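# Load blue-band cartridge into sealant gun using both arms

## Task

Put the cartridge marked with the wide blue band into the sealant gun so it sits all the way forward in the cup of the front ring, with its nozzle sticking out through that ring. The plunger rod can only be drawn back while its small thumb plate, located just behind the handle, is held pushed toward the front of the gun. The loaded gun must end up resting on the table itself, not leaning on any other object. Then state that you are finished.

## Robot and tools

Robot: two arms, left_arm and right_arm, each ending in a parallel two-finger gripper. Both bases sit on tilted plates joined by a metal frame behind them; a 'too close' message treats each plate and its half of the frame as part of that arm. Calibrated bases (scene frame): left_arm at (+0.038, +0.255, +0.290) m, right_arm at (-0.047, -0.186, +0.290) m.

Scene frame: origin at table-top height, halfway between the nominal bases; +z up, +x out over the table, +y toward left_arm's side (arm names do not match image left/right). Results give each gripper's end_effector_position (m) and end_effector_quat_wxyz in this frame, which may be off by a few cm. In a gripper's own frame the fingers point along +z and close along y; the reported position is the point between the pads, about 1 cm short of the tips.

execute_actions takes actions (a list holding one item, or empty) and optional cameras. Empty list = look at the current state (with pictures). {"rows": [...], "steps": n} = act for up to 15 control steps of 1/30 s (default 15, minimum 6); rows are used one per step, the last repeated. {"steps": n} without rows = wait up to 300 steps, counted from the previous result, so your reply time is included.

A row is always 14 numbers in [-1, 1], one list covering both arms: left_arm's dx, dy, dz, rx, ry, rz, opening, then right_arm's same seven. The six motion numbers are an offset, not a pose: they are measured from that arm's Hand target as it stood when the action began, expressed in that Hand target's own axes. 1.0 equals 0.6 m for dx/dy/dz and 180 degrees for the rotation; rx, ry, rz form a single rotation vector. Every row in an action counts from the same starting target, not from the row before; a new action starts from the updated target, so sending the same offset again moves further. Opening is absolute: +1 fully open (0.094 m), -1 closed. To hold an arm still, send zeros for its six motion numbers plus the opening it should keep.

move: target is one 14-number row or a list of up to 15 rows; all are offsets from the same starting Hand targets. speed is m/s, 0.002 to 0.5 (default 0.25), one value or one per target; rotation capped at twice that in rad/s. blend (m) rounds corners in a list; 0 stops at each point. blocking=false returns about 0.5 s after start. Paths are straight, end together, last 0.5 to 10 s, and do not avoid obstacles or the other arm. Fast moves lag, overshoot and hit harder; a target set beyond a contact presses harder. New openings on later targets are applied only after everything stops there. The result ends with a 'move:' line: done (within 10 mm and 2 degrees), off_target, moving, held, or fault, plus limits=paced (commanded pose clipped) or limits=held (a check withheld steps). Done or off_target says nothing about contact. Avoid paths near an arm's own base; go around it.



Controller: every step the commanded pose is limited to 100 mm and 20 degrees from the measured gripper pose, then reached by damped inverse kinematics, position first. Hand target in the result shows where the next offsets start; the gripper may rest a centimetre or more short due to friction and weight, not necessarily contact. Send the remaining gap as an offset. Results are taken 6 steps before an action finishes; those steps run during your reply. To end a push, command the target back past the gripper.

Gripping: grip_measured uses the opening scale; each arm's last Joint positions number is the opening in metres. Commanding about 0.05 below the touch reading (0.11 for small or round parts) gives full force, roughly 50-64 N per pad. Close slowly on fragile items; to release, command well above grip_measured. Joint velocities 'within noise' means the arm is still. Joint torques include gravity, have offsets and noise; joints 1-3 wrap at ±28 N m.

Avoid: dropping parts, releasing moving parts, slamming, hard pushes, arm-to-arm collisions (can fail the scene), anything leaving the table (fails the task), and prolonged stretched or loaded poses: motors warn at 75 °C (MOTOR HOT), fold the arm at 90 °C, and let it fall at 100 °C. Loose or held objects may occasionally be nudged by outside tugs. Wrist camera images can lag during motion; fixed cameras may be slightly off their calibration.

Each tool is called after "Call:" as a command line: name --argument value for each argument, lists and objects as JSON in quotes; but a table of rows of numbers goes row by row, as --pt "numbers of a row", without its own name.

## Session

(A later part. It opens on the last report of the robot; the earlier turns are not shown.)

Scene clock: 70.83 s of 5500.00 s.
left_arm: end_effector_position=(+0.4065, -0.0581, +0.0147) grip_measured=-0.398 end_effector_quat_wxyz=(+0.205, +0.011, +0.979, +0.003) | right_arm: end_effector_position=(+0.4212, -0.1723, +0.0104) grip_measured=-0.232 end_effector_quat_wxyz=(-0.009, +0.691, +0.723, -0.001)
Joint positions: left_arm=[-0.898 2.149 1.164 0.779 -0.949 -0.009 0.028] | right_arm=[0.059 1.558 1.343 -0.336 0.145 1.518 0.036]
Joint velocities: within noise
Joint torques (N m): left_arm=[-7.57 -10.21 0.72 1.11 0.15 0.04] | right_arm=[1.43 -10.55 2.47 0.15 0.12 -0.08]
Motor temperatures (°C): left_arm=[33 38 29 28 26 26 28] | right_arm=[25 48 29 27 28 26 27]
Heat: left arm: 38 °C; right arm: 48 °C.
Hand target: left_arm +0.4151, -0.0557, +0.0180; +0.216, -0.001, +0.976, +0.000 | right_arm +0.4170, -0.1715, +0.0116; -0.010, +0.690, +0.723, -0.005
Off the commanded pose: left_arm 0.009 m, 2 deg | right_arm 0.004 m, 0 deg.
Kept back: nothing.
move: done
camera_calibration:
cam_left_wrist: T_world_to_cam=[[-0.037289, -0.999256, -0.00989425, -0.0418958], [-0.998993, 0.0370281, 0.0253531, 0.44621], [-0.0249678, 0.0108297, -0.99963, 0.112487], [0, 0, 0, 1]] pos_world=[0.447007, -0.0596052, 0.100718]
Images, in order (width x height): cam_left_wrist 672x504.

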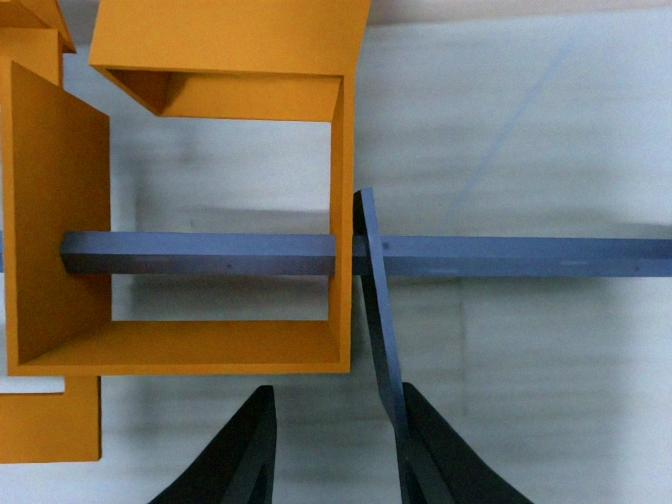

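Call:
move --target '[-0.018,0.035,-0.006,0,0,0,-0.4, 0,0,0,0,0,0,-0.4]' --speed 0.04 --cameras '["cam_left_wrist"]'

Scene clock: 71.97 s of 5500.00 s.
left_arm: end_effector_position=(+0.4111, -0.0378, +0.0198) grip_measured=-0.398 end_effector_quat_wxyz=(+0.205, +0.014, +0.979, +0.007) | right_arm: end_effector_position=(+0.4212, -0.1723, +0.0104) grip_measured=-0.232 end_effector_quat_wxyz=(-0.009, +0.691, +0.723, -0.001)
Joint positions: left_arm=[-0.875 2.08 1.093 0.785 -0.932 0.005 0.028] | right_arm=[0.059 1.558 1.343 -0.336 0.145 1.518 0.036]
Joint velocities: within noise
Joint torques (N m): left_arm=[-7.02 -11.54 0.65 1.04 0.13 0.07] | right_arm=[1.42 -10.55 2.47 0.15 0.12 -0.08]
Motor temperatures (°C): left_arm=[33 38 29 28 26 26 28] | right_arm=[25 48 29 27 28 26 27]
Heat: left arm: 38 °C; right arm: 48 °C.
Hand target: left_arm +0.4232, -0.0346, +0.0258; +0.216, -0.001, +0.976, +0.000 | right_arm +0.4170, -0.1715, +0.0116; -0.010, +0.690, +0.723, -0.005
Off the commanded pose: left_arm 0.014 m, 2 deg | right_arm 0.004 m, 0 deg.
Kept back: nothing.
move: off_target (left_arm)
camera_calibration:
cam_left_wrist: T_world_to_cam=[[-0.0420732, -0.998952, -0.0180148, -0.0191825], [-0.998775, 0.0415822, 0.0268115, 0.450028], [-0.0260343, 0.0191208, -0.999478, 0.118153], [0, 0, 0, 1]] pos_world=[0.451746, -0.0401348, 0.10568]
Images, in order (width x height): cam_left_wrist 672x504.

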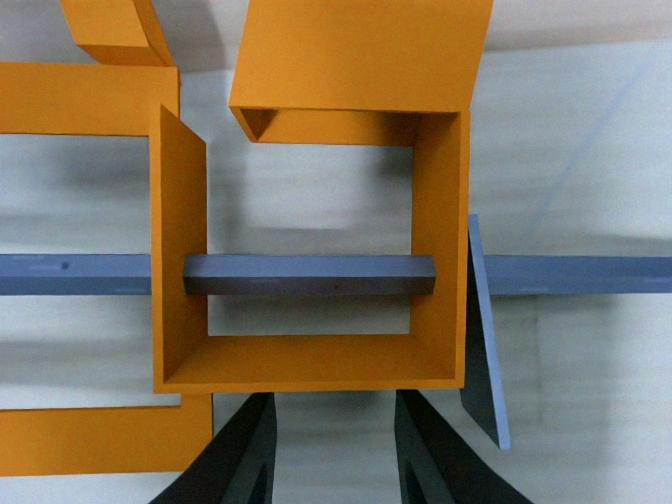

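Call:
move --pt "0.053 0 -0.025 0 0 0 -0.4 0 0 0 0 0 0 -0.4" --pt "0.028 0 -0.0775 0 0 0 -0.4 0 0 0 0 0 0 -0.4" --pt "-0.0097 -0.067 -0.06 0 0 0 -0.4 0 0 0 0 0 0 -0.4" --speed 0.12 --cameras '["cam_left_wrist"]'

Scene clock: 75.00 s of 5500.00 s.
left_arm: end_effector_position=(+0.4304, -0.0614, +0.0624) grip_measured=-0.398 end_effector_quat_wxyz=(+0.229, -0.020, +0.973, +0.005) | right_arm: end_effector_position=(+0.4212, -0.1723, +0.0104) grip_measured=-0.232 end_effector_quat_wxyz=(-0.009, +0.691, +0.723, -0.001)
Joint positions: left_arm=[-0.972 2.049 1.152 0.761 -1.038 -0.016 0.028] | right_arm=[0.059 1.558 1.343 -0.336 0.145 1.518 0.036]
Joint velocities: within noise
Joint torques (N m): left_arm=[-10.09 -6.27 2.44 0.58 -0.13 -0.05] | right_arm=[1.43 -10.54 2.47 0.15 0.12 -0.09]
Motor temperatures (°C): left_arm=[33 38 29 28 26 26 28] | right_arm=[25 49 29 27 28 26 27]
Heat: left arm: 38 °C; right arm: 49 °C.
Hand target: left_arm +0.4134, -0.0749, +0.0610; +0.216, -0.001, +0.976, +0.000 | right_arm +0.4170, -0.1715, +0.0116; -0.010, +0.690, +0.723, -0.005
Off the commanded pose: left_arm 0.022 m, 3 deg | right_arm 0.004 m, 0 deg.
Kept back: nothing.
move: off_target (left_arm)
camera_calibration:
cam_left_wrist: T_world_to_cam=[[0.0227574, -0.999741, 0.000382663, -0.070314], [-0.999454, -0.02276, -0.0239723, 0.468665], [0.0239748, 0.000163093, -0.999713, 0.139066], [0, 0, 0, 1]] pos_world=[0.466675, -0.0596516, 0.150288]
Images, in order (width x height): cam_left_wrist 672x504.

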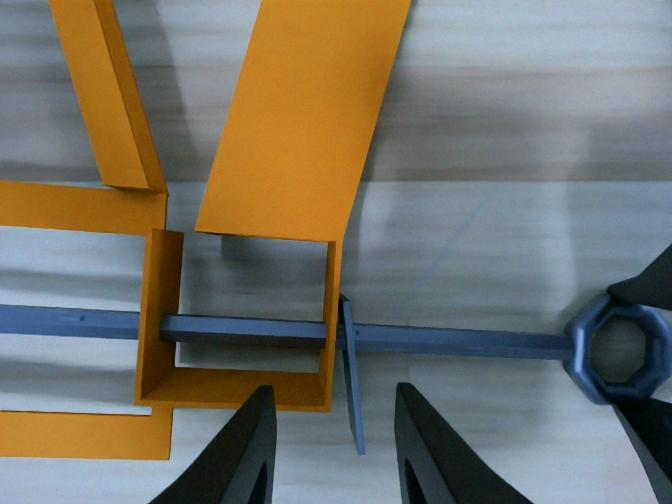

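Call:
move --pt "0.017 0 -0.008 0 0 0 -0.15 0 0 0 0 0 0 -0.4" --pt "0.045 0 0.051 0 0 0 -0.15 0 0 0 0 0 0 -0.4" --speed 0.08 --cameras '["cam_left_wrist"]'

Scene clock: 78.67 s of 5500.00 s.
left_arm: end_effector_position=(+0.4065, -0.0708, +0.0278) grip_measured=-0.152 end_effector_quat_wxyz=(+0.214, +0.003, +0.977, +0.003) | right_arm: end_effector_position=(+0.4212, -0.1723, +0.0104) grip_measured=-0.232 end_effector_quat_wxyz=(-0.009, +0.691, +0.723, -0.001)
Joint positions: left_arm=[-0.939 2.16 1.185 0.788 -0.992 -0.013 0.04] | right_arm=[0.059 1.558 1.343 -0.336 0.145 1.518 0.036]
Joint velocities: within noise
Joint torques (N m): left_arm=[-8.08 -6.32 2.09 1.11 0.13 0.06] | right_arm=[1.42 -10.54 2.47 0.15 0.12 -0.08]
Motor temperatures (°C): left_arm=[34 37 29 28 26 26 28] | right_arm=[25 49 29 27 28 26 27]
Heat: left arm: 37 °C; right arm: 49 °C.
Hand target: left_arm +0.4017, -0.0749, +0.0218; +0.216, -0.001, +0.976, +0.000 | right_arm +0.4170, -0.1715, +0.0116; -0.010, +0.690, +0.723, -0.005
Off the commanded pose: left_arm 0.009 m, 1 deg | right_arm 0.004 m, 0 deg.
Kept back: nothing.
move: done
camera_calibration:
cam_left_wrist: T_world_to_cam=[[-0.0214294, -0.999752, -0.00605823, -0.0610067], [-0.999743, 0.0213836, 0.00752114, 0.44606], [-0.00738973, 0.00621784, -0.999953, 0.118176], [0, 0, 0, 1]] pos_world=[0.445512, -0.0712647, 0.114446]
Images, in order (width x height): cam_left_wrist 672x504.

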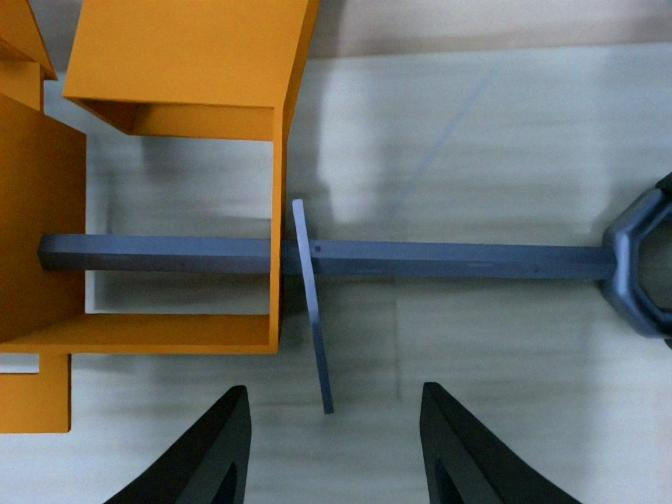

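Call:
move --target '[-0.0455,0.033,0.014,0,0,0,-0.15, 0,0,0,0,0,0,-0.4]' --speed 0.06 --cameras '["cam_left_wrist"]'

Scene clock: 79.77 s of 5500.00 s.
left_arm: end_effector_position=(+0.4183, -0.0604, +0.0202) grip_measured=-0.152 end_effector_quat_wxyz=(+0.214, -0.002, +0.977, +0.001) | right_arm: end_effector_position=(+0.4212, -0.1718, +0.0104) grip_measured=-0.232 end_effector_quat_wxyz=(-0.010, +0.694, +0.720, +0.000)
Joint positions: left_arm=[-0.901 2.139 1.185 0.777 -0.952 -0.012 0.04] | right_arm=[0.059 1.558 1.343 -0.336 0.142 1.526 0.036]
Joint velocities: within noise
Joint torques (N m): left_arm=[-7.42 -12.74 1.11 0.67 0.14 0.07] | right_arm=[1.42 -10.55 2.47 0.15 0.12 -0.08]
Motor temperatures (°C): left_arm=[34 37 29 28 26 26 28] | right_arm=[25 49 29 27 28 26 27]
Heat: left arm: 37 °C; right arm: 49 °C.
Hand target: left_arm +0.4300, -0.0552, +0.0258; +0.216, -0.001, +0.976, +0.000 | right_arm +0.4170, -0.1715, +0.0116; -0.010, +0.690, +0.723, -0.005
Off the commanded pose: left_arm 0.014 m, 0 deg | right_arm 0.004 m, 1 deg.
Kept back: nothing.
move: off_target (left_arm)
camera_calibration:
cam_left_wrist: T_world_to_cam=[[-0.0127892, -0.999918, 0.000926352, -0.0541369], [-0.999892, 0.0127956, 0.0072662, 0.457224], [-0.00727746, -0.000833323, -0.999973, 0.110174], [0, 0, 0, 1]] pos_world=[0.457284, -0.059891, 0.106898]
Images, in order (width x height): cam_left_wrist 672x504.

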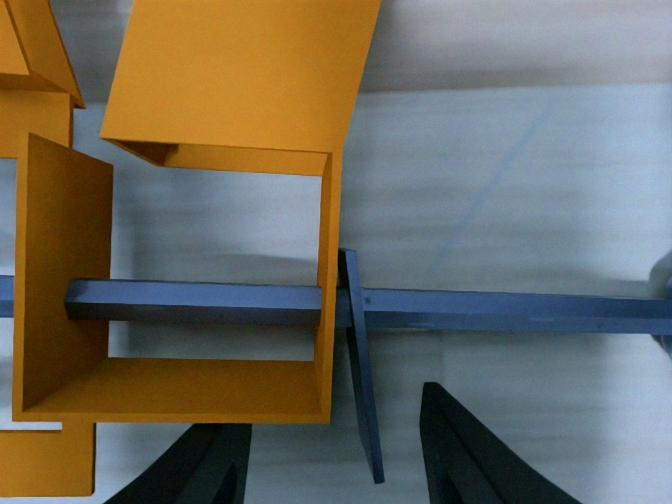

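Call:
move --target '[-0.003,0.032,0.0,0,0,0,-0.15, 0,0,0,0,0,0,-0.4]' --speed 0.05 --cameras '["cam_left_wrist"]'

Scene clock: 81.73 s of 5500.00 s.
left_arm: end_effector_position=(+0.4190, -0.0486, +0.0220) grip_measured=-0.151 end_effector_quat_wxyz=(+0.209, +0.007, +0.978, -0.012) | right_arm: end_effector_position=(+0.4212, -0.1707, +0.0104) grip_measured=-0.232 end_effector_quat_wxyz=(-0.013, +0.696, +0.718, +0.002)
Joint positions: left_arm=[-0.879 2.084 1.123 0.776 -0.902 -0.004 0.04] | right_arm=[0.059 1.558 1.343 -0.336 0.136 1.53 0.036]
Joint velocities: within noise
Joint torques (N m): left_arm=[-6.54 -12.46 0.64 0.83 -0.07 0.07] | right_arm=[1.42 -10.54 2.47 0.16 0.12 -0.09]
Motor temperatures (°C): left_arm=[34 38 29 28 26 26 28] | right_arm=[25 49 29 27 28 26 27]
Heat: left arm: 38 °C; right arm: 49 °C.
Hand target: left_arm +0.4317, -0.0359, +0.0264; +0.216, -0.001, +0.976, +0.000 | right_arm +0.4170, -0.1715, +0.0116; -0.010, +0.690, +0.723, -0.005
Off the commanded pose: left_arm 0.018 m, 2 deg | right_arm 0.004 m, 1 deg.
Kept back: nothing.
move: off_target (left_arm)
camera_calibration:
cam_left_wrist: T_world_to_cam=[[-0.0363502, -0.999088, 0.0223876, -0.0328944], [-0.999206, 0.0367018, 0.0155029, 0.458426], [-0.0163104, -0.0218063, -0.999629, 0.114714], [0, 0, 0, 1]] pos_world=[0.458738, -0.047188, 0.108301]
Images, in order (width x height): cam_left_wrist 672x504.

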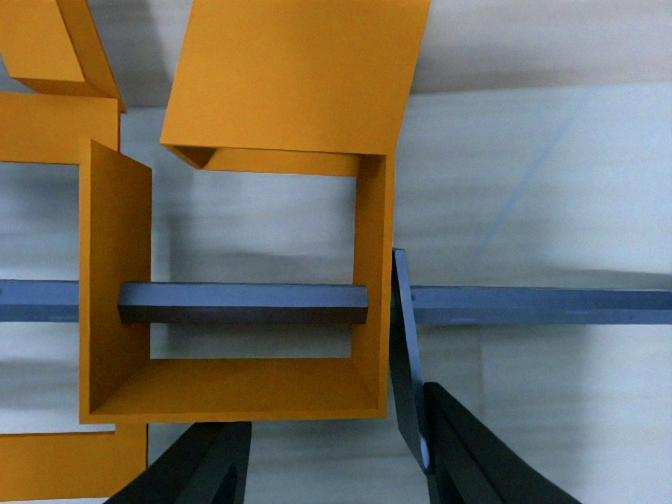

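Call:
move --target '[-0.003,0.035,0.0,0,0,0,-0.15, 0,0,0,0,0,0,-0.4]' --speed 0.05 --cameras '["cam_left_wrist"]'

Call:
zoom_image --camera "cam_left_wrist" --region '[300, 220, 560, 504]'

Scene clock: 82.73 s of 5500.00 s.
left_arm: end_effector_position=(+0.4178, -0.0381, +0.0240) grip_measured=-0.151 end_effector_quat_wxyz=(+0.205, +0.016, +0.978, -0.032) | right_arm: end_effector_position=(+0.4214, -0.1631, +0.0111) grip_measured=-0.232 end_effector_quat_wxyz=(-0.020, +0.694, +0.720, +0.011)
Joint positions: left_arm=[-0.856 2.029 1.057 0.777 -0.837 0.001 0.04] | right_arm=[0.071 1.558 1.343 -0.336 0.124 1.53 0.036]
Joint velocities: within noise
Joint torques (N m): left_arm=[-5.39 -12.56 0.21 1 -0.42 0.08] | right_arm=[0.59 -10.52 2.48 0.16 0.21 -0.08]
Motor temperatures (°C): left_arm=[34 38 29 28 26 26 28] | right_arm=[25 49 29 27 28 26 27]
Heat: left arm: 38 °C; right arm: 49 °C.
Hand target: left_arm +0.4333, -0.0149, +0.0273; +0.216, -0.001, +0.976, +0.000 | right_arm +0.4170, -0.1715, +0.0115; -0.010, +0.690, +0.723, -0.005
Off the commanded pose: left_arm 0.028 m, 4 deg | right_arm 0.009 m, 2 deg.
Kept back: nothing.
move: off_target (left_arm)
camera_calibration:
cam_left_wrist: T_world_to_cam=[[-0.061133, -0.996505, 0.0569273, -0.0128899], [-0.997772, 0.0625388, 0.0232472, 0.45709], [-0.0267261, -0.0553792, -0.998108, 0.119975], [0, 0, 0, 1]] pos_world=[0.45849, -0.0347866, 0.109856]
Images, in order (width x height): cam_left_wrist 672x504.

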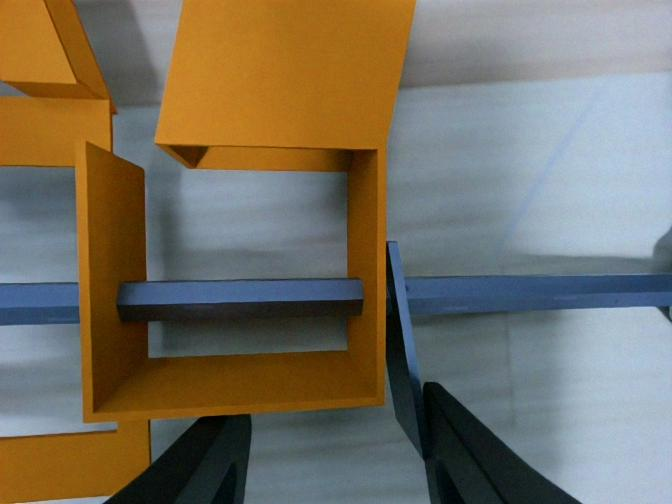

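Scaled by 1.775 from the camera's 672x504 image, which has a finer 960x720 frame.

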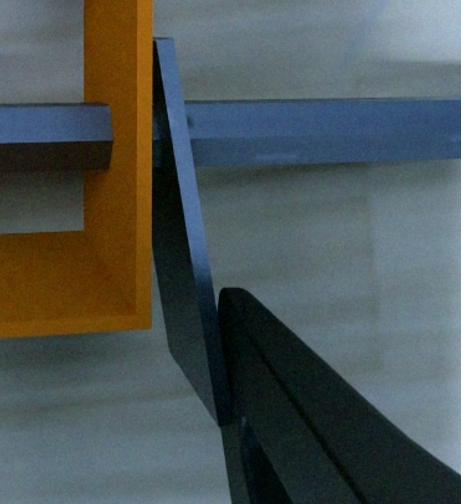

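Call:
move --target '[-0.003,0.0,0.0,0,0,0,-0.15, -0.05,0,0,0,0,0,-0.4]' --speed 0.05 --cameras '["cam_left_wrist"]'

Call:
zoom_image --camera "cam_left_wrist" --region '[300, 220, 560, 504]'

Scene clock: 84.43 s of 5500.00 s.
left_arm: end_effector_position=(+0.4178, -0.0384, +0.0240) grip_measured=-0.151 end_effector_quat_wxyz=(+0.205, +0.016, +0.978, -0.033) | right_arm: end_effector_position=(+0.4202, -0.1690, +0.0094) grip_measured=-0.232 end_effector_quat_wxyz=(-0.044, +0.695, +0.717, +0.033)
Joint positions: left_arm=[-0.856 2.029 1.057 0.777 -0.836 0.001 0.04] | right_arm=[0.017 1.558 1.343 -0.339 0.013 1.509 0.036]
Joint velocities: within noise
Joint torques (N m): left_arm=[-5.39 -12.92 0.5 0.94 -0.44 0.09] | right_arm=[-2.61 -11.14 3 0.06 0.53 -0.32]
Motor temperatures (°C): left_arm=[33 38 29 28 26 26 28] | right_arm=[25 50 29 27 28 26 27]
Heat: left arm: 38 °C; right arm: 50 °C.
Hand target: left_arm +0.4349, -0.0150, +0.0280; +0.216, -0.001, +0.976, +0.000 | right_arm +0.4183, -0.2015, +0.0112; -0.010, +0.690, +0.723, -0.005
Off the commanded pose: left_arm 0.029 m, 4 deg | right_arm 0.033 m, 6 deg.
Kept back: nothing.
move: off_target (left_arm, right_arm)
camera_calibration:
cam_left_wrist: T_world_to_cam=[[-0.0617454, -0.996386, 0.0583285, -0.0129365], [-0.997732, 0.0631861, 0.0231852, 0.457105], [-0.0267869, -0.0567646, -0.998028, 0.119946], [0, 0, 0, 1]] pos_world=[0.458482, -0.0349638, 0.109866]
Images, in order (width x height): cam_left_wrist 672x504.

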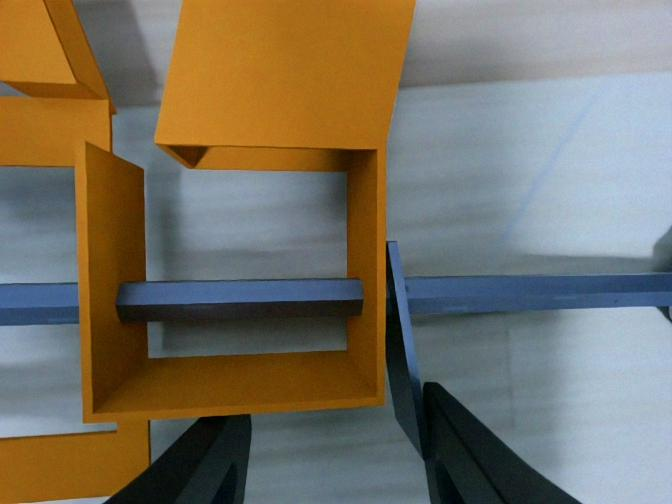

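Scaled by 1.775 from the camera's 672x504 image, which has a finer 960x720 frame.

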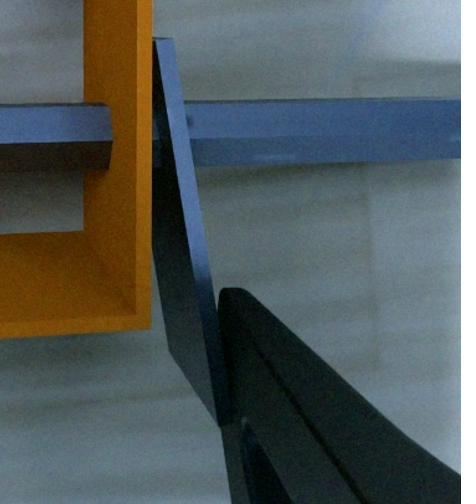

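Call:
execute_actions --actions '[]' --cameras '["all"]'

Call:
zoom_image --camera "cam_left_wrist" --region '[200, 180, 600, 504]'

Call:
zoom_image --camera "cam_high" --region '[220, 150, 440, 260]'

Scene clock: 85.77 s of 5500.00 s.
left_arm: end_effector_position=(+0.4178, -0.0384, +0.0240) grip_measured=-0.151 end_effector_quat_wxyz=(+0.205, +0.017, +0.978, -0.032) | right_arm: end_effector_position=(+0.4202, -0.1689, +0.0094) grip_measured=-0.232 end_effector_quat_wxyz=(-0.045, +0.695, +0.717, +0.033)
Joint positions: left_arm=[-0.856 2.029 1.057 0.777 -0.836 0.002 0.04] | right_arm=[0.016 1.558 1.343 -0.339 0.01 1.509 0.036]
Joint velocities: within noise
Joint torques (N m): left_arm=[-5.39 -12.9 0.49 0.94 -0.44 0.08] | right_arm=[-2.56 -11.15 3 0.06 0.54 -0.32]
Motor temperatures (°C): left_arm=[33 38 29 28 26 26 28] | right_arm=[25 50 29 27 28 26 27]
Heat: left arm: 38 °C; right arm: 50 °C.
Hand target: left_arm +0.4349, -0.0150, +0.0280; +0.216, -0.001, +0.976, +0.000 | right_arm +0.4183, -0.2015, +0.0112; -0.010, +0.690, +0.723, -0.005
Off the commanded pose: left_arm 0.029 m, 4 deg | right_arm 0.033 m, 6 deg.
Steps of this call (1-40: nothing new was sent). Readings (end_effector_position of left_arm | right_arm):
1: (+0.4178, -0.0384, +0.0240) | (+0.4202, -0.1688, +0.0095)
2: (+0.4178, -0.0384, +0.0240) | (+0.4202, -0.1690, +0.0094)
4: (+0.4178, -0.0384, +0.0240) | (+0.4202, -0.1690, +0.0094)
8: (+0.4178, -0.0384, +0.0240) | (+0.4202, -0.1689, +0.0094)
40: the state above
camera_calibration:
cam_left_wrist: T_world_to_cam=[[-0.0631486, -0.996334, 0.057711, -0.0123334], [-0.997645, 0.0645707, 0.0231171, 0.457123], [-0.0267588, -0.0561153, -0.998066, 0.11996], [0, 0, 0, 1]] pos_world=[0.458478, -0.0350734, 0.109872]
cam_right_wrist: T_world_to_cam=[[-0.999785, -0.00632704, 0.0197417, 0.418031], [0.00511009, 0.847689, 0.530469, 0.178157], [-0.0200911, 0.530456, -0.847474, 0.194879], [0, 0, 0, 1]] pos_world=[0.420946, -0.251751, 0.0623954]

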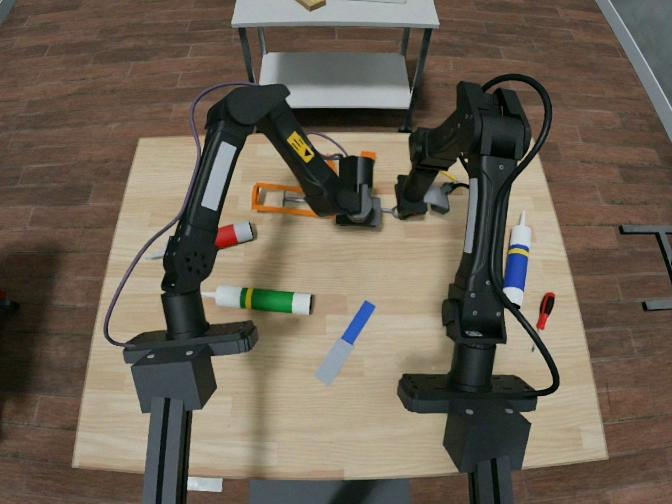

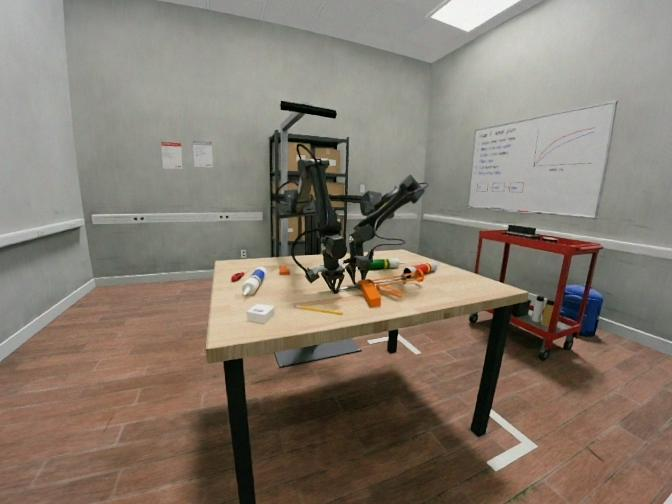

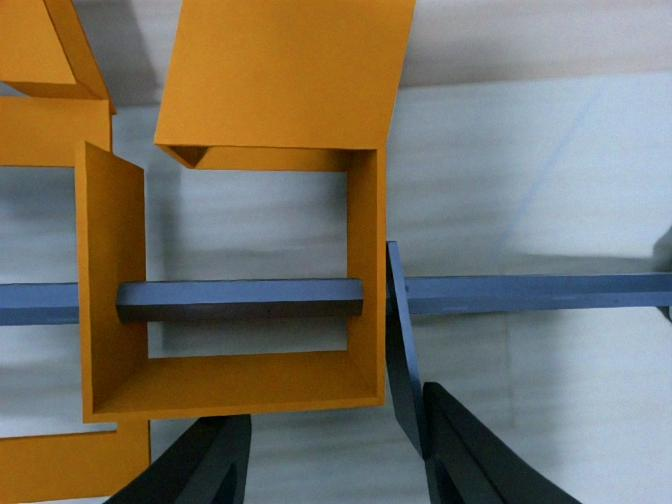

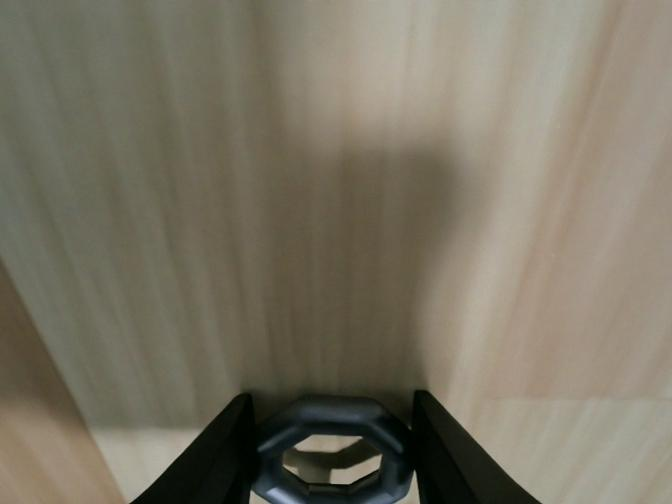

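Scaled by 1.260 from the camera's 672x504 image, which has a finer 960x720 frame.

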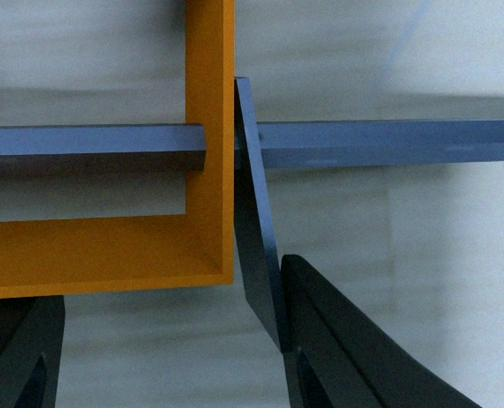

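Scaled by 2.291 from the camera's 672x504 image, which has a finer 960x720 frame.

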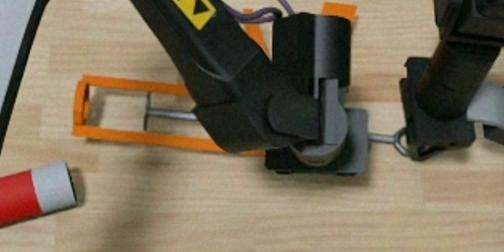

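Call:
move --target '[0,0.04,0,0,0,0,-0.15,0.025,0,0,0,0,0,-0.5]' --speed 0.08 --cameras '["cam_left_wrist"]'

Call:
zoom_image --camera "cam_left_wrist" --region '[200, 180, 600, 504]'

Scene clock: 86.97 s of 5500.00 s.
left_arm: end_effector_position=(+0.4149, -0.0272, +0.0272) grip_measured=-0.151 end_effector_quat_wxyz=(+0.200, +0.026, +0.978, -0.055) | right_arm: end_effector_position=(+0.4204, -0.1594, +0.0106) grip_measured=-0.232 end_effector_quat_wxyz=(-0.050, +0.691, +0.720, +0.040)
Joint positions: left_arm=[-0.831 1.968 0.983 0.781 -0.763 0.007 0.04] | right_arm=[0.036 1.558 1.343 -0.339 0.01 1.509 0.036]
Joint velocities: within noise
Joint torques (N m): left_arm=[-3.79 -12.72 -0.02 1.11 -0.8 0.09] | right_arm=[-0.38 -11.03 2.63 0.11 0.87 -0.1]
Motor temperatures (°C): left_arm=[33 38 29 28 26 26 28] | right_arm=[25 50 29 27 28 26 27]
Heat: left arm: 38 °C; right arm: 50 °C.
Hand target: left_arm +0.4350, +0.0091, +0.0280; +0.216, -0.001, +0.976, +0.000 | right_arm +0.4176, -0.1865, +0.0113; -0.010, +0.690, +0.723, -0.005
Off the commanded pose: left_arm 0.041 m, 7 deg | right_arm 0.027 m, 7 deg.
Kept back: nothing.
move: off_target (left_arm, right_arm)
camera_calibration:
cam_left_wrist: T_world_to_cam=[[-0.0890774, -0.991184, 0.098079, 0.00826148], [-0.995257, 0.0924412, 0.0302947, 0.453016], [-0.0390941, -0.0949152, -0.994717, 0.127716], [0, 0, 0, 1]] pos_world=[0.456596, -0.0215665, 0.112507]
Images, in order (width x height): cam_left_wrist 672x504.

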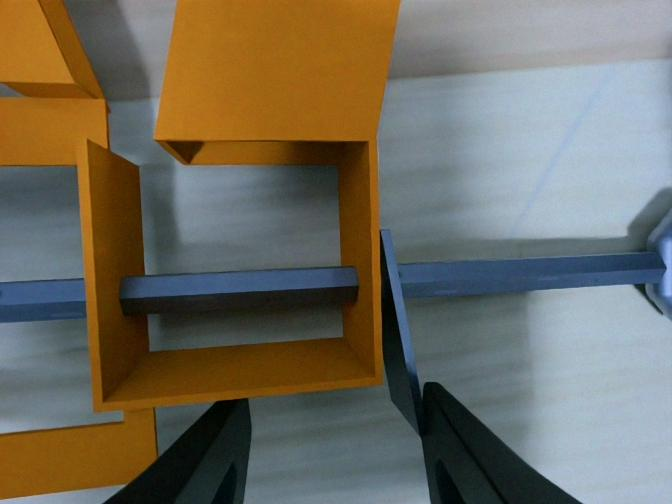

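Scaled by 1.260 from the camera's 672x504 image, which has a finer 960x720 frame.

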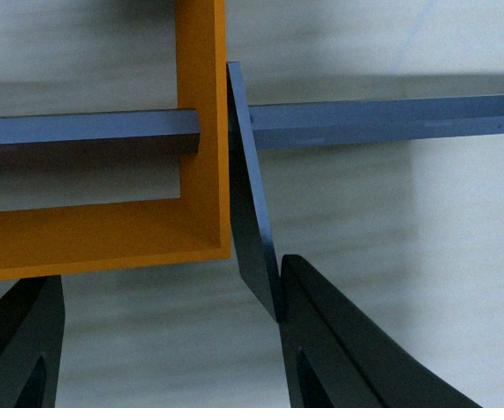

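Call:
move --target '[0,0.06,0,0,0,0,-0.15,-0.12,0,0,0,0,0,-0.5]' --speed 0.08 --cameras '["cam_left_wrist"]'

Call:
zoom_image --camera "cam_left_wrist" --region '[200, 180, 600, 504]'

Scene clock: 88.50 s of 5500.00 s.
left_arm: end_effector_position=(+0.4188, +0.0088, +0.0284) grip_measured=-0.151 end_effector_quat_wxyz=(+0.203, +0.021, +0.977, -0.056) | right_arm: end_effector_position=(+0.4159, -0.2082, +0.0109) grip_measured=-0.233 end_effector_quat_wxyz=(-0.067, +0.694, +0.715, +0.050)
Joint positions: left_arm=[-0.764 1.872 0.873 0.814 -0.696 0.021 0.04] | right_arm=[-0.134 1.553 1.351 -0.371 -0.171 1.429 0.036]
Joint velocities: within noise
Joint torques (N m): left_arm=[-2.73 -12.16 -0.12 1.09 -0.77 0.1] | right_arm=[-5.3 -10.32 5.27 0.04 0.89 -0.42]
Motor temperatures (°C): left_arm=[33 39 29 28 26 26 28] | right_arm=[25 50 29 27 28 26 27]
Heat: left arm: 39 °C; right arm: 50 °C.
Hand target: left_arm +0.4349, +0.0451, +0.0280; +0.217, -0.001, +0.976, +0.000 | right_arm +0.4209, -0.2584, +0.0107; -0.010, +0.690, +0.723, -0.005
Off the commanded pose: left_arm 0.040 m, 7 deg | right_arm 0.050 m, 9 deg.
Kept back: nothing.
move: off_target (left_arm, right_arm)
camera_calibration:
cam_left_wrist: T_world_to_cam=[[-0.0810284, -0.991365, 0.103102, 0.0406526], [-0.996169, 0.0839633, 0.024444, 0.45411], [-0.0328897, -0.100727, -0.99437, 0.129855], [0, 0, 0, 1]] pos_world=[0.459935, 0.015253, 0.113833]
Images, in order (width x height): cam_left_wrist 672x504.

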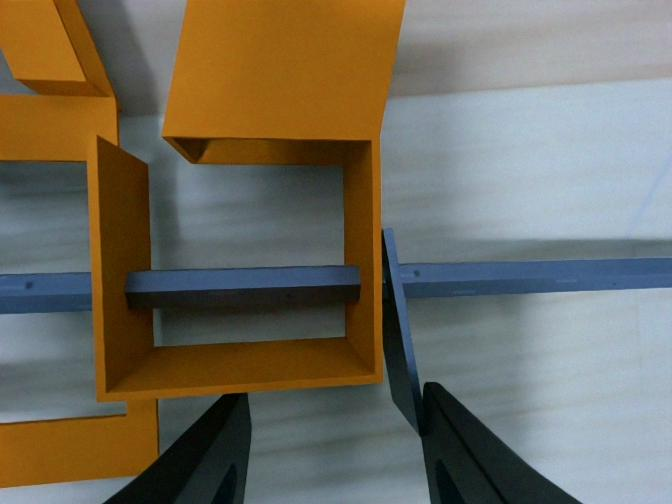

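Scaled by 1.260 from the camera's 672x504 image, which has a finer 960x720 frame.

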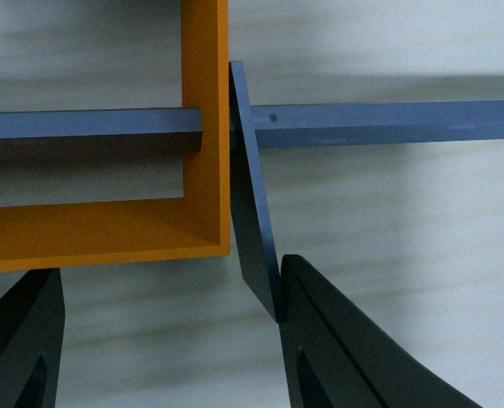

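Call:
move --target '[0,0.0,0,0,0,0,-0.15,-0.15,0,0,0,0,0,-0.5]' --speed 0.1 --cameras '["cam_left_wrist","cam_high"]'

Call:
zoom_image --camera "cam_high" --region '[220, 150, 440, 260]'

Scene clock: 90.07 s of 5500.00 s.
left_arm: end_effector_position=(+0.4230, +0.0069, +0.0302) grip_measured=-0.150 end_effector_quat_wxyz=(+0.209, +0.019, +0.976, -0.066) | right_arm: end_effector_position=(+0.4191, -0.2832, +0.0157) grip_measured=-0.236 end_effector_quat_wxyz=(-0.081, +0.690, +0.717, +0.061)
Joint positions: left_arm=[-0.76 1.866 0.873 0.827 -0.673 0.025 0.04] | right_arm=[-0.372 1.617 1.478 -0.488 -0.401 1.276 0.036]
Joint velocities: within noise
Joint torques (N m): left_arm=[-3.08 -11.79 -0.06 0.99 -1.04 0.06] | right_arm=[-8.2 -8.75 6.75 0.38 0.99 -0.27]
Motor temperatures (°C): left_arm=[33 39 29 28 26 26 28] | right_arm=[26 50 29 27 28 26 27]
Heat: left arm: 39 °C; right arm: 50 °C.
Hand target: left_arm +0.4348, +0.0450, +0.0280; +0.216, -0.001, +0.976, +0.000 | right_arm +0.4252, -0.3483, +0.0100; -0.010, +0.690, +0.723, -0.005
Off the commanded pose: left_arm 0.040 m, 8 deg | right_arm 0.066 m, 11 deg.
Kept back: nothing.
move: off_target (left_arm, right_arm)
camera_calibration:
cam_left_wrist: T_world_to_cam=[[-0.0825977, -0.988996, 0.122734, 0.0389868], [-0.996359, 0.0845629, 0.0108809, 0.458901], [-0.0211399, -0.121389, -0.99238, 0.126745], [0, 0, 0, 1]] pos_world=[0.463129, 0.0151372, 0.116001]
Images, in order (width x height): cam_high 672x504, cam_left_wrist 672x504.

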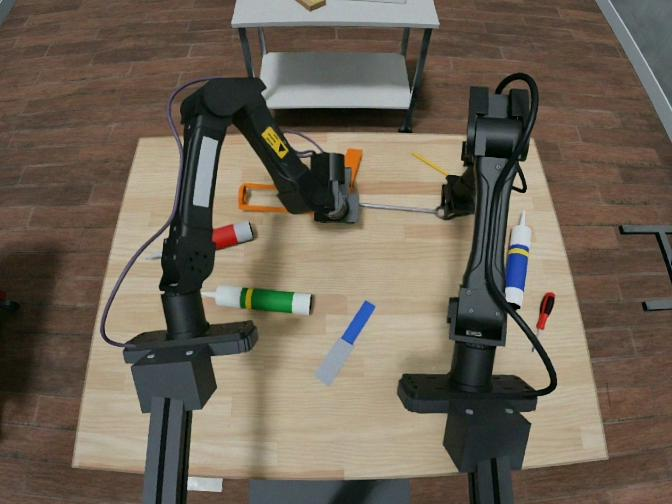

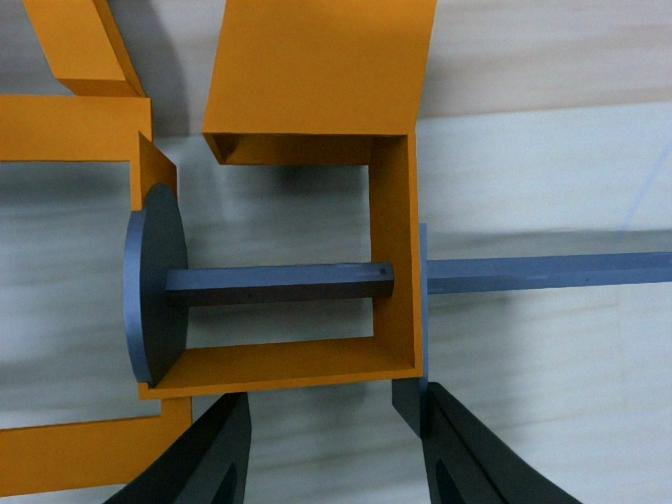

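Scaled by 2.291 from the camera's 672x504 image, which has a finer 960x720 frame.

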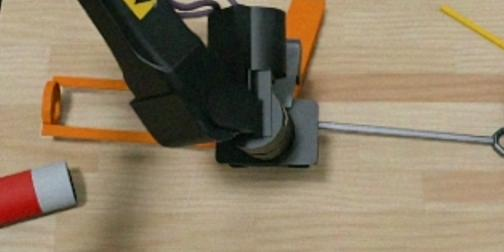

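Call:
move --target '[0,0,0,0,0,0,-0.15,0.1,0,0,0,0,0,-0.5]' --speed 0.1 --cameras '["cam_left_wrist"]'

Call:
zoom_image --camera "cam_left_wrist" --region '[100, 150, 500, 470]'

Scene clock: 91.33 s of 5500.00 s.
left_arm: end_effector_position=(+0.4232, +0.0081, +0.0295) grip_measured=-0.150 end_effector_quat_wxyz=(+0.208, +0.019, +0.976, -0.065) | right_arm: end_effector_position=(+0.4167, -0.2726, +0.0107) grip_measured=-0.236 end_effector_quat_wxyz=(-0.054, +0.693, +0.719, +0.020)
Joint positions: left_arm=[-0.757 1.866 0.873 0.827 -0.673 0.025 0.04] | right_arm=[-0.292 1.595 1.44 -0.451 -0.238 1.331 0.036]
Joint velocities: within noise
Joint torques (N m): left_arm=[-3.23 -11.81 -0.06 0.99 -1.03 0.07] | right_arm=[-0.66 -11.19 2.4 0.62 0.74 0.05]
Motor temperatures (°C): left_arm=[32 39 29 28 26 26 28] | right_arm=[26 50 29 27 28 26 27]
Heat: left arm: 39 °C; right arm: 50 °C.
Hand target: left_arm +0.4348, +0.0450, +0.0280; +0.216, -0.001, +0.976, +0.000 | right_arm +0.4224, -0.2883, +0.0105; -0.010, +0.690, +0.723, -0.005
Off the commanded pose: left_arm 0.039 m, 8 deg | right_arm 0.017 m, 6 deg.
Kept back: nothing.
move: off_target (left_arm, right_arm)
camera_calibration:
cam_left_wrist: T_world_to_cam=[[-0.0812212, -0.989384, 0.120511, 0.0396776], [-0.996468, 0.0831952, 0.0114322, 0.459094], [-0.0213368, -0.119157, -0.992646, 0.126261], [0, 0, 0, 1]] pos_world=[0.463389, 0.0161069, 0.115302]
Images, in order (width x height): cam_left_wrist 672x504.

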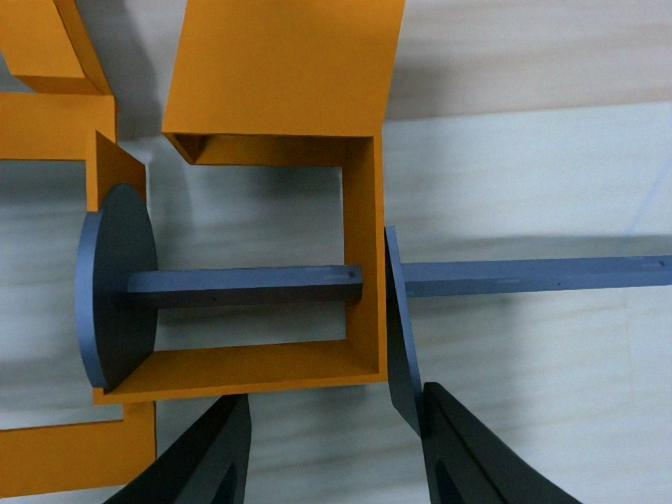

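Scaled by 1.260 from the camera's 672x504 image, which has a finer 960x720 frame.

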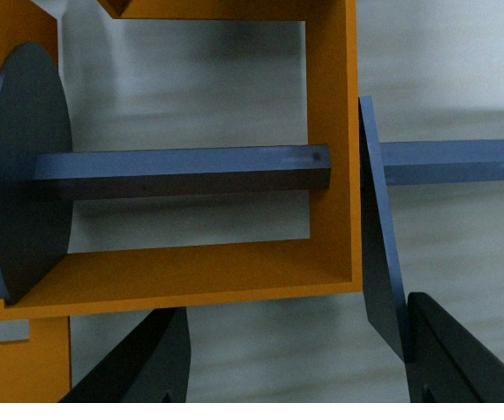

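Call:
move --target '[0,0.0,0,0,0,0,-0.15,-0.13,0,0,0,0,0,-0.5]' --speed 0.1 --cameras '["cam_left_wrist"]'

Call:
zoom_image --camera "cam_left_wrist" --region '[100, 150, 500, 470]'

Scene clock: 93.03 s of 5500.00 s.
left_arm: end_effector_position=(+0.4234, +0.0045, +0.0301) grip_measured=-0.150 end_effector_quat_wxyz=(+0.209, +0.026, +0.975, -0.074) | right_arm: end_effector_position=(+0.4183, -0.2875, +0.0177) grip_measured=-0.237 end_effector_quat_wxyz=(-0.098, +0.689, +0.715, +0.073)
Joint positions: left_arm=[-0.757 1.866 0.873 0.828 -0.653 0.037 0.04] | right_arm=[-0.403 1.636 1.511 -0.531 -0.464 1.248 0.036]
Joint velocities: within noise
Joint torques (N m): left_arm=[-3.29 -11.85 -0.08 0.98 -1.25 0.06] | right_arm=[-9.57 -8.69 7.01 0.52 1.23 -0.23]
Motor temperatures (°C): left_arm=[32 39 29 28 26 26 28] | right_arm=[26 50 29 27 28 26 27]
Heat: left arm: 39 °C; right arm: 50 °C.
Hand target: left_arm +0.4348, +0.0451, +0.0279; +0.216, -0.001, +0.976, +0.000 | right_arm +0.4260, -0.3663, +0.0098; -0.010, +0.690, +0.723, -0.005
Off the commanded pose: left_arm 0.042 m, 9 deg | right_arm 0.079 m, 13 deg.
Kept back: nothing.
move: off_target (left_arm, right_arm)
camera_calibration:
cam_left_wrist: T_world_to_cam=[[-0.0995658, -0.986001, 0.13375, 0.0434916], [-0.99482, 0.101409, 0.00702574, 0.458868], [-0.0204909, -0.132358, -0.99099, 0.126118], [0, 0, 0, 1]] pos_world=[0.463405, 0.0130419, 0.11594]
Images, in order (width x height): cam_left_wrist 672x504.

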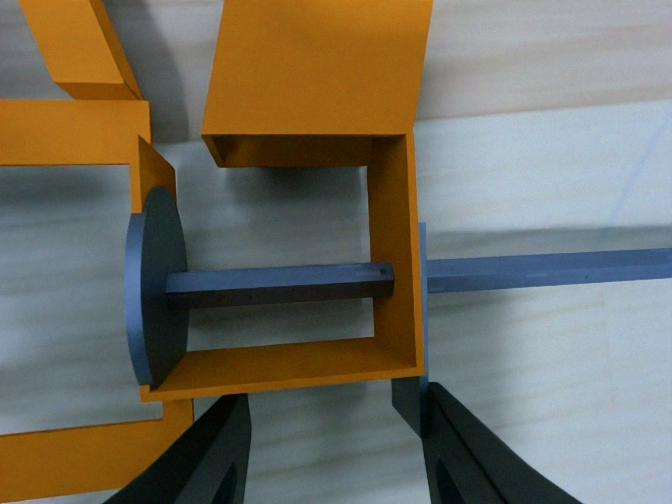

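Scaled by 1.260 from the camera's 672x504 image, which has a finer 960x720 frame.

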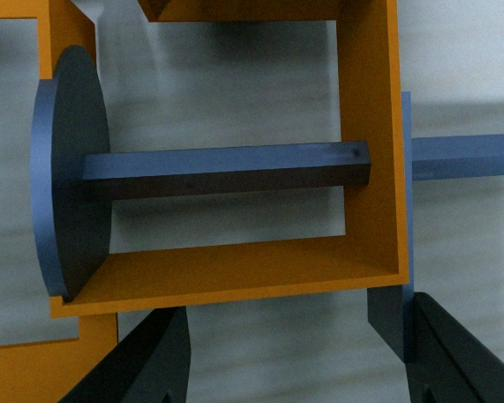

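Call:
move --pt "0 -0.10 0 0 0 0 -0.15 0 0 0 0 0 0 -0.5" --pt "0.09 -0.085 -0.05 0 0 0 -0.15 0 0 0 0 0 0 -0.5" --speed 0.15 --cameras '["cam_left_wrist"]'

Call:
zoom_image --camera "cam_left_wrist" --region '[100, 150, 500, 470]'

Scene clock: 94.87 s of 5500.00 s.
left_arm: end_effector_position=(+0.3806, +0.0025, +0.0304) grip_measured=-0.150 end_effector_quat_wxyz=(+0.213, +0.003, +0.977, +0.006) | right_arm: end_effector_position=(+0.4223, -0.3311, +0.0174) grip_measured=-0.237 end_effector_quat_wxyz=(-0.053, +0.697, +0.714, +0.033)
Joint positions: left_arm=[-0.857 2.006 0.847 0.989 -0.917 0.01 0.04] | right_arm=[-0.465 1.655 1.548 -0.515 -0.401 1.242 0.036]
Joint velocities: within noise
Joint torques (N m): left_arm=[-8.38 -5.64 0.35 1.15 -0.12 -0.01] | right_arm=[-4.71 -8.28 5.98 0.5 0.65 -0.21]
Motor temperatures (°C): left_arm=[32 38 29 28 26 26 28] | right_arm=[26 50 29 27 29 26 27]
Heat: left arm: 38 °C; right arm: 50 °C.
Hand target: left_arm +0.3732, -0.0059, +0.0323; +0.216, -0.001, +0.976, +0.000 | right_arm +0.4261, -0.3663, +0.0099; -0.010, +0.690, +0.723, -0.005
Off the commanded pose: left_arm 0.011 m, 1 deg | right_arm 0.036 m, 7 deg.
Kept back: nothing.
move: off_target (left_arm, right_arm)
camera_calibration:
cam_left_wrist: T_world_to_cam=[[-0.0206653, -0.999726, -0.0109527, 0.0116149], [-0.999739, 0.0205567, 0.00994099, 0.418539], [-0.00971312, 0.0111552, -0.999891, 0.120989], [0, 0, 0, 1]] pos_world=[0.419845, 0.0016583, 0.116943]
Images, in order (width x height): cam_left_wrist 672x504.

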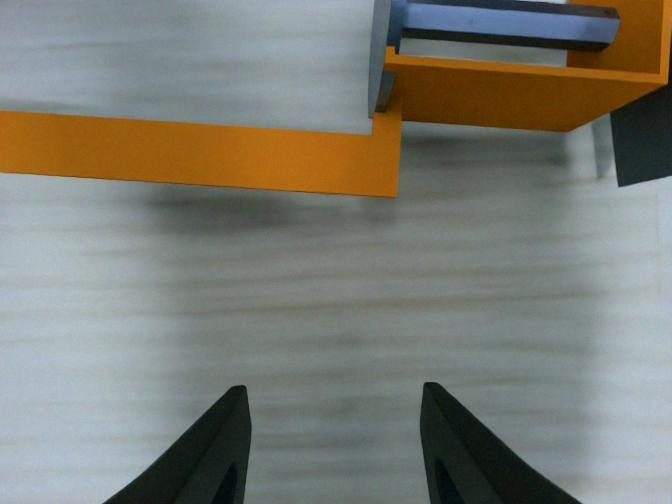

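Scaled by 1.260 from the camera's 672x504 image, which has a finer 960x720 frame.

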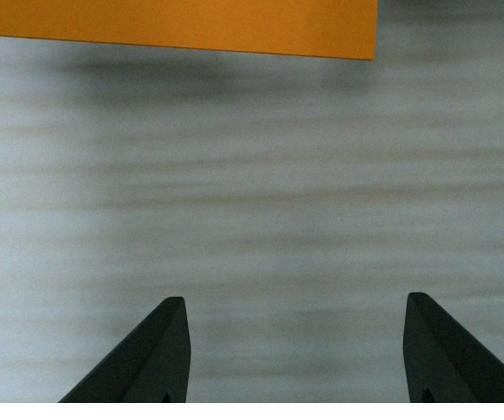

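Call:
move --pt "-0.05 0 -0.15 0 0 0 -0.15 0.035 0 0 0 0 0 -0.5" --pt "-0.10 0.1 -0.30 0 0 0 -0.15 0.035 0 0 0 0 0 0.3" --speed 0.2 --cameras '["cam_right_wrist"]'

Scene clock: 97.73 s of 5500.00 s.
left_arm: end_effector_position=(+0.3476, +0.0538, +0.2131) grip_measured=-0.150 end_effector_quat_wxyz=(+0.214, +0.007, +0.977, +0.001) | right_arm: end_effector_position=(+0.4253, -0.3392, +0.0128) grip_measured=+0.298 end_effector_quat_wxyz=(-0.023, +0.688, +0.725, +0.005)
Joint positions: left_arm=[-1.335 1.327 0.576 0.227 -1.365 -0.364 0.04] | right_arm=[-0.443 1.655 1.54 -0.475 -0.306 1.237 0.061]
Joint velocities: within noise
Joint torques (N m): left_arm=[-5.49 -4.85 4.08 0.45 -0.24 -0.09] | right_arm=[-1.83 -10.25 3.17 0.4 0.19 0.03]
Motor temperatures (°C): left_arm=[32 38 29 28 26 26 28] | right_arm=[26 50 29 27 28 26 27]
Heat: left arm: 38 °C; right arm: 50 °C.
Hand target: left_arm +0.3515, +0.0541, +0.2208; +0.216, -0.001, +0.976, +0.000 | right_arm +0.4250, -0.3453, +0.0100; -0.010, +0.690, +0.723, -0.005
Off the commanded pose: left_arm 0.009 m, 1 deg | right_arm 0.007 m, 2 deg.
Kept back: nothing.
move: done; target 2's new opening was sent with right_arm's hand 0.012 m and 4 deg from that target
camera_calibration:
cam_right_wrist: T_world_to_cam=[[-0.999177, -0.0283519, 0.0290127, 0.414212], [-0.0114319, 0.883019, 0.469198, 0.340567], [-0.0389214, 0.468481, -0.882616, 0.275684], [0, 0, 0, 1]] pos_world=[0.428494, -0.418136, 0.0715125]
Images, in order (width x height): cam_right_wrist 672x504.

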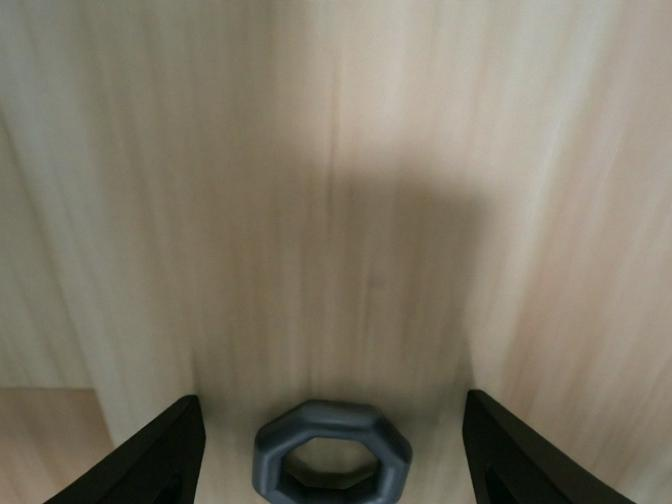

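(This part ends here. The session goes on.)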